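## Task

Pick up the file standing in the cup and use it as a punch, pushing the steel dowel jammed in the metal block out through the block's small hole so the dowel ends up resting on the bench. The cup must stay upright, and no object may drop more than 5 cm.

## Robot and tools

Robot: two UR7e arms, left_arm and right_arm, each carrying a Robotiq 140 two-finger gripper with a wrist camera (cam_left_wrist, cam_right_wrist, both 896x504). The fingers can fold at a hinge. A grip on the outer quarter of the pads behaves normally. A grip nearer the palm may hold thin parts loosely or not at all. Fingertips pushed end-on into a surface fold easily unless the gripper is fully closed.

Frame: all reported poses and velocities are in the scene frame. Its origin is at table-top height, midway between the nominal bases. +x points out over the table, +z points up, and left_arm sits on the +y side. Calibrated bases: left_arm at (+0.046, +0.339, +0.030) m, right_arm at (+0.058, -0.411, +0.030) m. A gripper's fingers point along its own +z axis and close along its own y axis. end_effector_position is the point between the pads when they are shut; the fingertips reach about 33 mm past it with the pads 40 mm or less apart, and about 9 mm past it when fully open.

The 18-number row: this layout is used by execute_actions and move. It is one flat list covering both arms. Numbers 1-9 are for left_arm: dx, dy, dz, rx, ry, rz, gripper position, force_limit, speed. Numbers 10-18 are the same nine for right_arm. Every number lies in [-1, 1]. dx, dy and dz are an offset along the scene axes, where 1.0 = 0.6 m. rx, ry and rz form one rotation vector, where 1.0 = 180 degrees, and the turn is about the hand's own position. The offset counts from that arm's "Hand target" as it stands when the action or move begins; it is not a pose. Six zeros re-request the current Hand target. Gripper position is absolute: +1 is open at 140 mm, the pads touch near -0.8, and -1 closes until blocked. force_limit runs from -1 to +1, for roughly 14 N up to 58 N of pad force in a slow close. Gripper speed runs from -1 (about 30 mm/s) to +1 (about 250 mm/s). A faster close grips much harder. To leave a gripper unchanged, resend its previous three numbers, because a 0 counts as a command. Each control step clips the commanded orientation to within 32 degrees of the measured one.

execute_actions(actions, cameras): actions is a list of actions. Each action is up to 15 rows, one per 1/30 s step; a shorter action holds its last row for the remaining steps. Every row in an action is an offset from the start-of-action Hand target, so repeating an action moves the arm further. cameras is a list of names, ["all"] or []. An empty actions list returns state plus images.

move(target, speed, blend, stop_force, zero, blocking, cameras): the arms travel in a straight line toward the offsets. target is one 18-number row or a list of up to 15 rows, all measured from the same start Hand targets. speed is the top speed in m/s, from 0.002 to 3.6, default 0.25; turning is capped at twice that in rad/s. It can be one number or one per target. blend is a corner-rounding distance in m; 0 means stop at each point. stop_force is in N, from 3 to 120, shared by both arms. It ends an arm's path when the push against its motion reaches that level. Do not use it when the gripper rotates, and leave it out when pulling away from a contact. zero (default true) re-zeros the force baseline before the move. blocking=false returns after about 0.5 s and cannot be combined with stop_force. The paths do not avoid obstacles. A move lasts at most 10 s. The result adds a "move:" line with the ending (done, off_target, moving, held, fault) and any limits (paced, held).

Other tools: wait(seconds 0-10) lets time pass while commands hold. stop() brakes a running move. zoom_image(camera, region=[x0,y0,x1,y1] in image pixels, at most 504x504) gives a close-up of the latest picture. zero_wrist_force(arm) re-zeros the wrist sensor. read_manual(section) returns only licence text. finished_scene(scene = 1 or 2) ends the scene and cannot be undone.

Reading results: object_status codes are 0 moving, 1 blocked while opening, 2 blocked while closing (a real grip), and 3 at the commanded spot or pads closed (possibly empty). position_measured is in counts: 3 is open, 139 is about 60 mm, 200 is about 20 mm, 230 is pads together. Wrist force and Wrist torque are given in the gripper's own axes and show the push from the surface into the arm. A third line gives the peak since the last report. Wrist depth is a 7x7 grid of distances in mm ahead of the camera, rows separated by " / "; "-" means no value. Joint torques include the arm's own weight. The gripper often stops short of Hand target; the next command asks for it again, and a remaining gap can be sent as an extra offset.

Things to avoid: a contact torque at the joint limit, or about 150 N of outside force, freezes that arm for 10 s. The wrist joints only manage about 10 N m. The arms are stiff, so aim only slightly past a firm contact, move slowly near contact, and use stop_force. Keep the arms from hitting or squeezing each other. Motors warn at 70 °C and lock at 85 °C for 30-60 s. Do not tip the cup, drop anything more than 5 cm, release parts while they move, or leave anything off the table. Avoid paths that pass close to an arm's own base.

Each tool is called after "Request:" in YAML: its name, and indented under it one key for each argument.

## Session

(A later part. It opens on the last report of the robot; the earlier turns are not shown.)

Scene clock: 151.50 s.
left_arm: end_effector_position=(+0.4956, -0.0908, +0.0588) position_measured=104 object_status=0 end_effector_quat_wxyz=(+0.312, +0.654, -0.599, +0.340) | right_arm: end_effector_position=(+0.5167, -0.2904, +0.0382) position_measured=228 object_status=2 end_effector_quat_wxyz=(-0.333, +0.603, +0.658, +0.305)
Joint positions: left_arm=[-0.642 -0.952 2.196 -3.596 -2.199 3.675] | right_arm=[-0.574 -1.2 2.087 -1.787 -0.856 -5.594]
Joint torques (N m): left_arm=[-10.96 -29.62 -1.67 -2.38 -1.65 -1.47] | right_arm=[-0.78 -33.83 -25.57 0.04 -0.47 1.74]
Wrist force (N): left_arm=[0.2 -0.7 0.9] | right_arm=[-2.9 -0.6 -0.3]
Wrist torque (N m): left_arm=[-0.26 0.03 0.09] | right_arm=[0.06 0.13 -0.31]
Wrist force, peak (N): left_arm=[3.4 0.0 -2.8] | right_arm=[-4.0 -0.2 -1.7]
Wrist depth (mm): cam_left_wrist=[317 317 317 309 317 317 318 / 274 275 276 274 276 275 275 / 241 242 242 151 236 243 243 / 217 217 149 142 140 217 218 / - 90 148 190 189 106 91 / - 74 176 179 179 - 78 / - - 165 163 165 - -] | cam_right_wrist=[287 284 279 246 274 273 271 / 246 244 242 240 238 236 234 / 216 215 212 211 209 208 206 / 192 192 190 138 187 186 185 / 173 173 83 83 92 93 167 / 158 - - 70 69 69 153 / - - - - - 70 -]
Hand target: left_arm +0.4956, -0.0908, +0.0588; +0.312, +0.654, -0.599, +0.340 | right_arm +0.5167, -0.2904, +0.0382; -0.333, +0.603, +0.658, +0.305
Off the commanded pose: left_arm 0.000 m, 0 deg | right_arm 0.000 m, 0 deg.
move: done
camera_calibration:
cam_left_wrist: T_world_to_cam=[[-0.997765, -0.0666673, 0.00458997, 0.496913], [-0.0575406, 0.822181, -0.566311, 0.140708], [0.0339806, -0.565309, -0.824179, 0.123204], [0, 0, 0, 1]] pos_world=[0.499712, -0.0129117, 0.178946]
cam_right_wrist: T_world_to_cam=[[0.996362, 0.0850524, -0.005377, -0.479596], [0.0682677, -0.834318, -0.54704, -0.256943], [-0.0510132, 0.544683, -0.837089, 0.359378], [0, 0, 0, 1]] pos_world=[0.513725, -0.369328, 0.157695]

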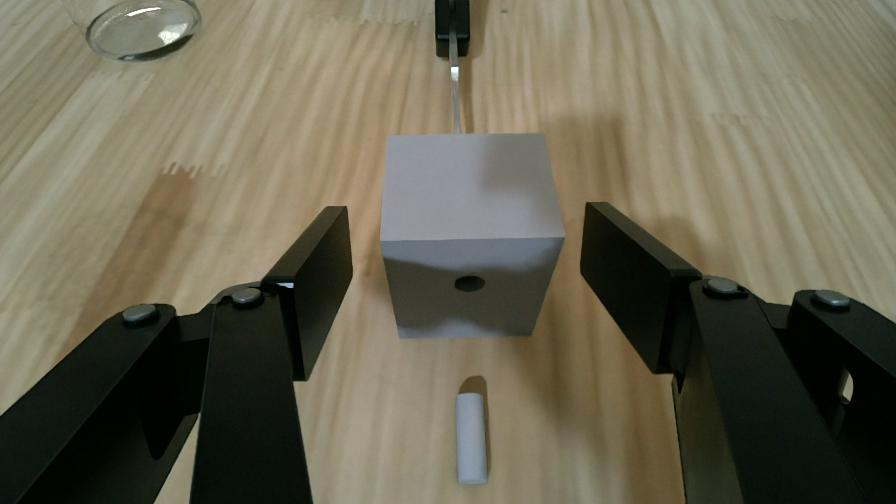

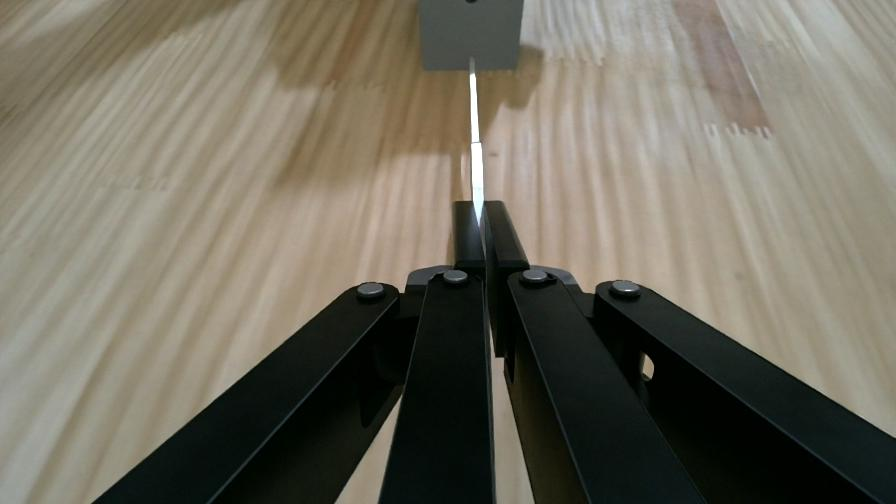

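Request:
move:
  target:
    - [-0.0143,0.1632,0.1147,0,0,0,0.2,1,-1, 0,0,-0.004,0,0,0,-0.98,1,-1]
    - [-0.0143,0.1632,0.1147,0,0,0,0.2,1,-1, 0,0,-0.004,0,0,0,-0.2,1,-1]
    - [-0.0143,0.1632,0.1147,0,0,0,0.2,1,-1, 0.0117,-0.134,0.0985,0,0,0,-0.2,1,-1]
  speed: [0.25,0.1,0.2]
  cameras: ["all"]

Scene clock: 155.80 s.
left_arm: end_effector_position=(+0.4870, +0.0071, +0.1276) position_measured=104 object_status=3 end_effector_quat_wxyz=(+0.312, +0.654, -0.599, +0.340) | right_arm: end_effector_position=(+0.5238, -0.3708, +0.0973) position_measured=154 object_status=3 end_effector_quat_wxyz=(-0.333, +0.603, +0.658, +0.305)
Joint positions: left_arm=[-0.462 -1.222 2.311 -3.33 -2.319 3.85] | right_arm=[-0.7 -1.246 1.924 -1.501 -0.938 -5.716]
Joint torques (N m): left_arm=[8.73 -40.51 -3.21 -1.98 -3.88 2.21] | right_arm=[-4.71 -24.96 -18.39 1.49 2.02 0.43]
Wrist force (N): left_arm=[-0.5 -0.7 0.8] | right_arm=[-2.2 0.1 -0.9]
Wrist torque (N m): left_arm=[-0.25 0.07 -0.10] | right_arm=[0.24 0.13 -0.30]
Wrist force, peak (N): left_arm=[0.3 -0.4 3.8] | right_arm=[-2.0 -0.2 -3.5]
Wrist depth (mm): cam_left_wrist=[443 437 443 438 442 444 446 / 383 381 383 384 382 386 385 / 335 337 337 260 336 338 338 / 301 302 149 303 291 303 304 / 279 90 147 275 269 106 90 / - 74 245 249 250 - 78 / - - 229 230 230 - -] | cam_right_wrist=[395 390 387 344 378 377 375 / 338 337 333 331 329 326 323 / 297 296 293 290 287 288 285 / 265 263 261 254 148 257 255 / 240 - 88 234 148 87 230 / - - - 215 214 69 68 / - 67 - 197 199 - 68]
Hand target: left_arm +0.4870, +0.0071, +0.1276; +0.312, +0.654, -0.599, +0.340 | right_arm +0.5238, -0.3708, +0.0973; -0.333, +0.603, +0.658, +0.305
Off the commanded pose: left_arm 0.000 m, 0 deg | right_arm 0.000 m, 0 deg.
move: done
camera_calibration:
cam_left_wrist: T_world_to_cam=[[-0.997765, -0.0666673, 0.00458997, 0.494543], [-0.0575406, 0.822181, -0.566311, 0.0986843], [0.0339806, -0.565309, -0.824179, 0.235544], [0, 0, 0, 1]] pos_world=[0.491112, 0.0849883, 0.247746]
cam_right_wrist: T_world_to_cam=[[0.99636, 0.0850849, -0.00524669, -0.479428], [0.0683704, -0.834358, -0.546966, -0.292312], [-0.0509162, 0.544616, -0.837138, 0.452847], [0, 0, 0, 1]] pos_world=[0.520726, -0.449728, 0.216695]

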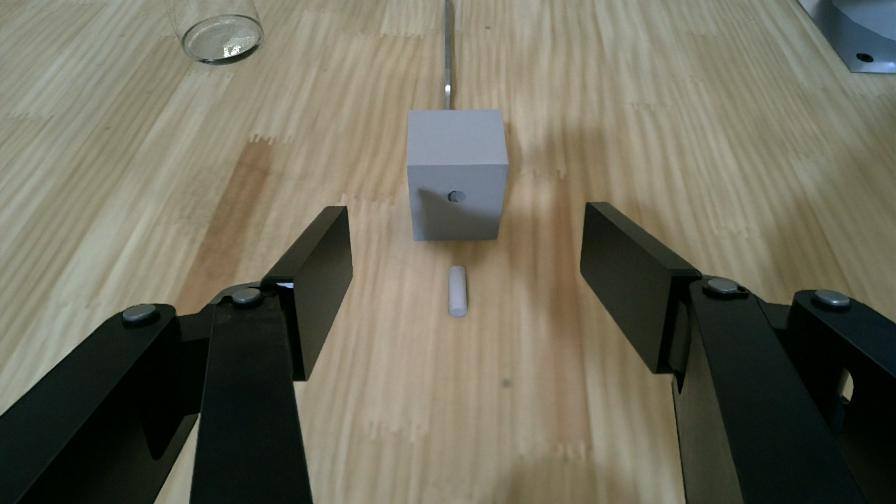

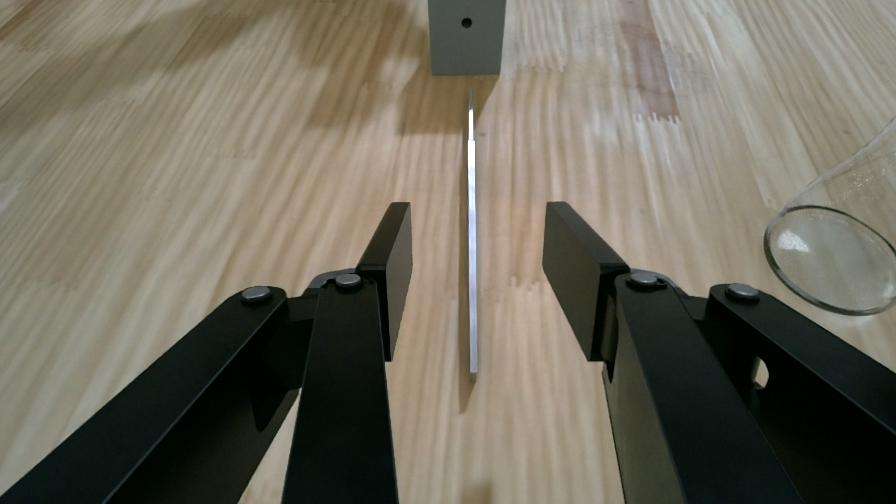

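Request:
finished_scene:
  scene: 1

The scene is finished: the task was done.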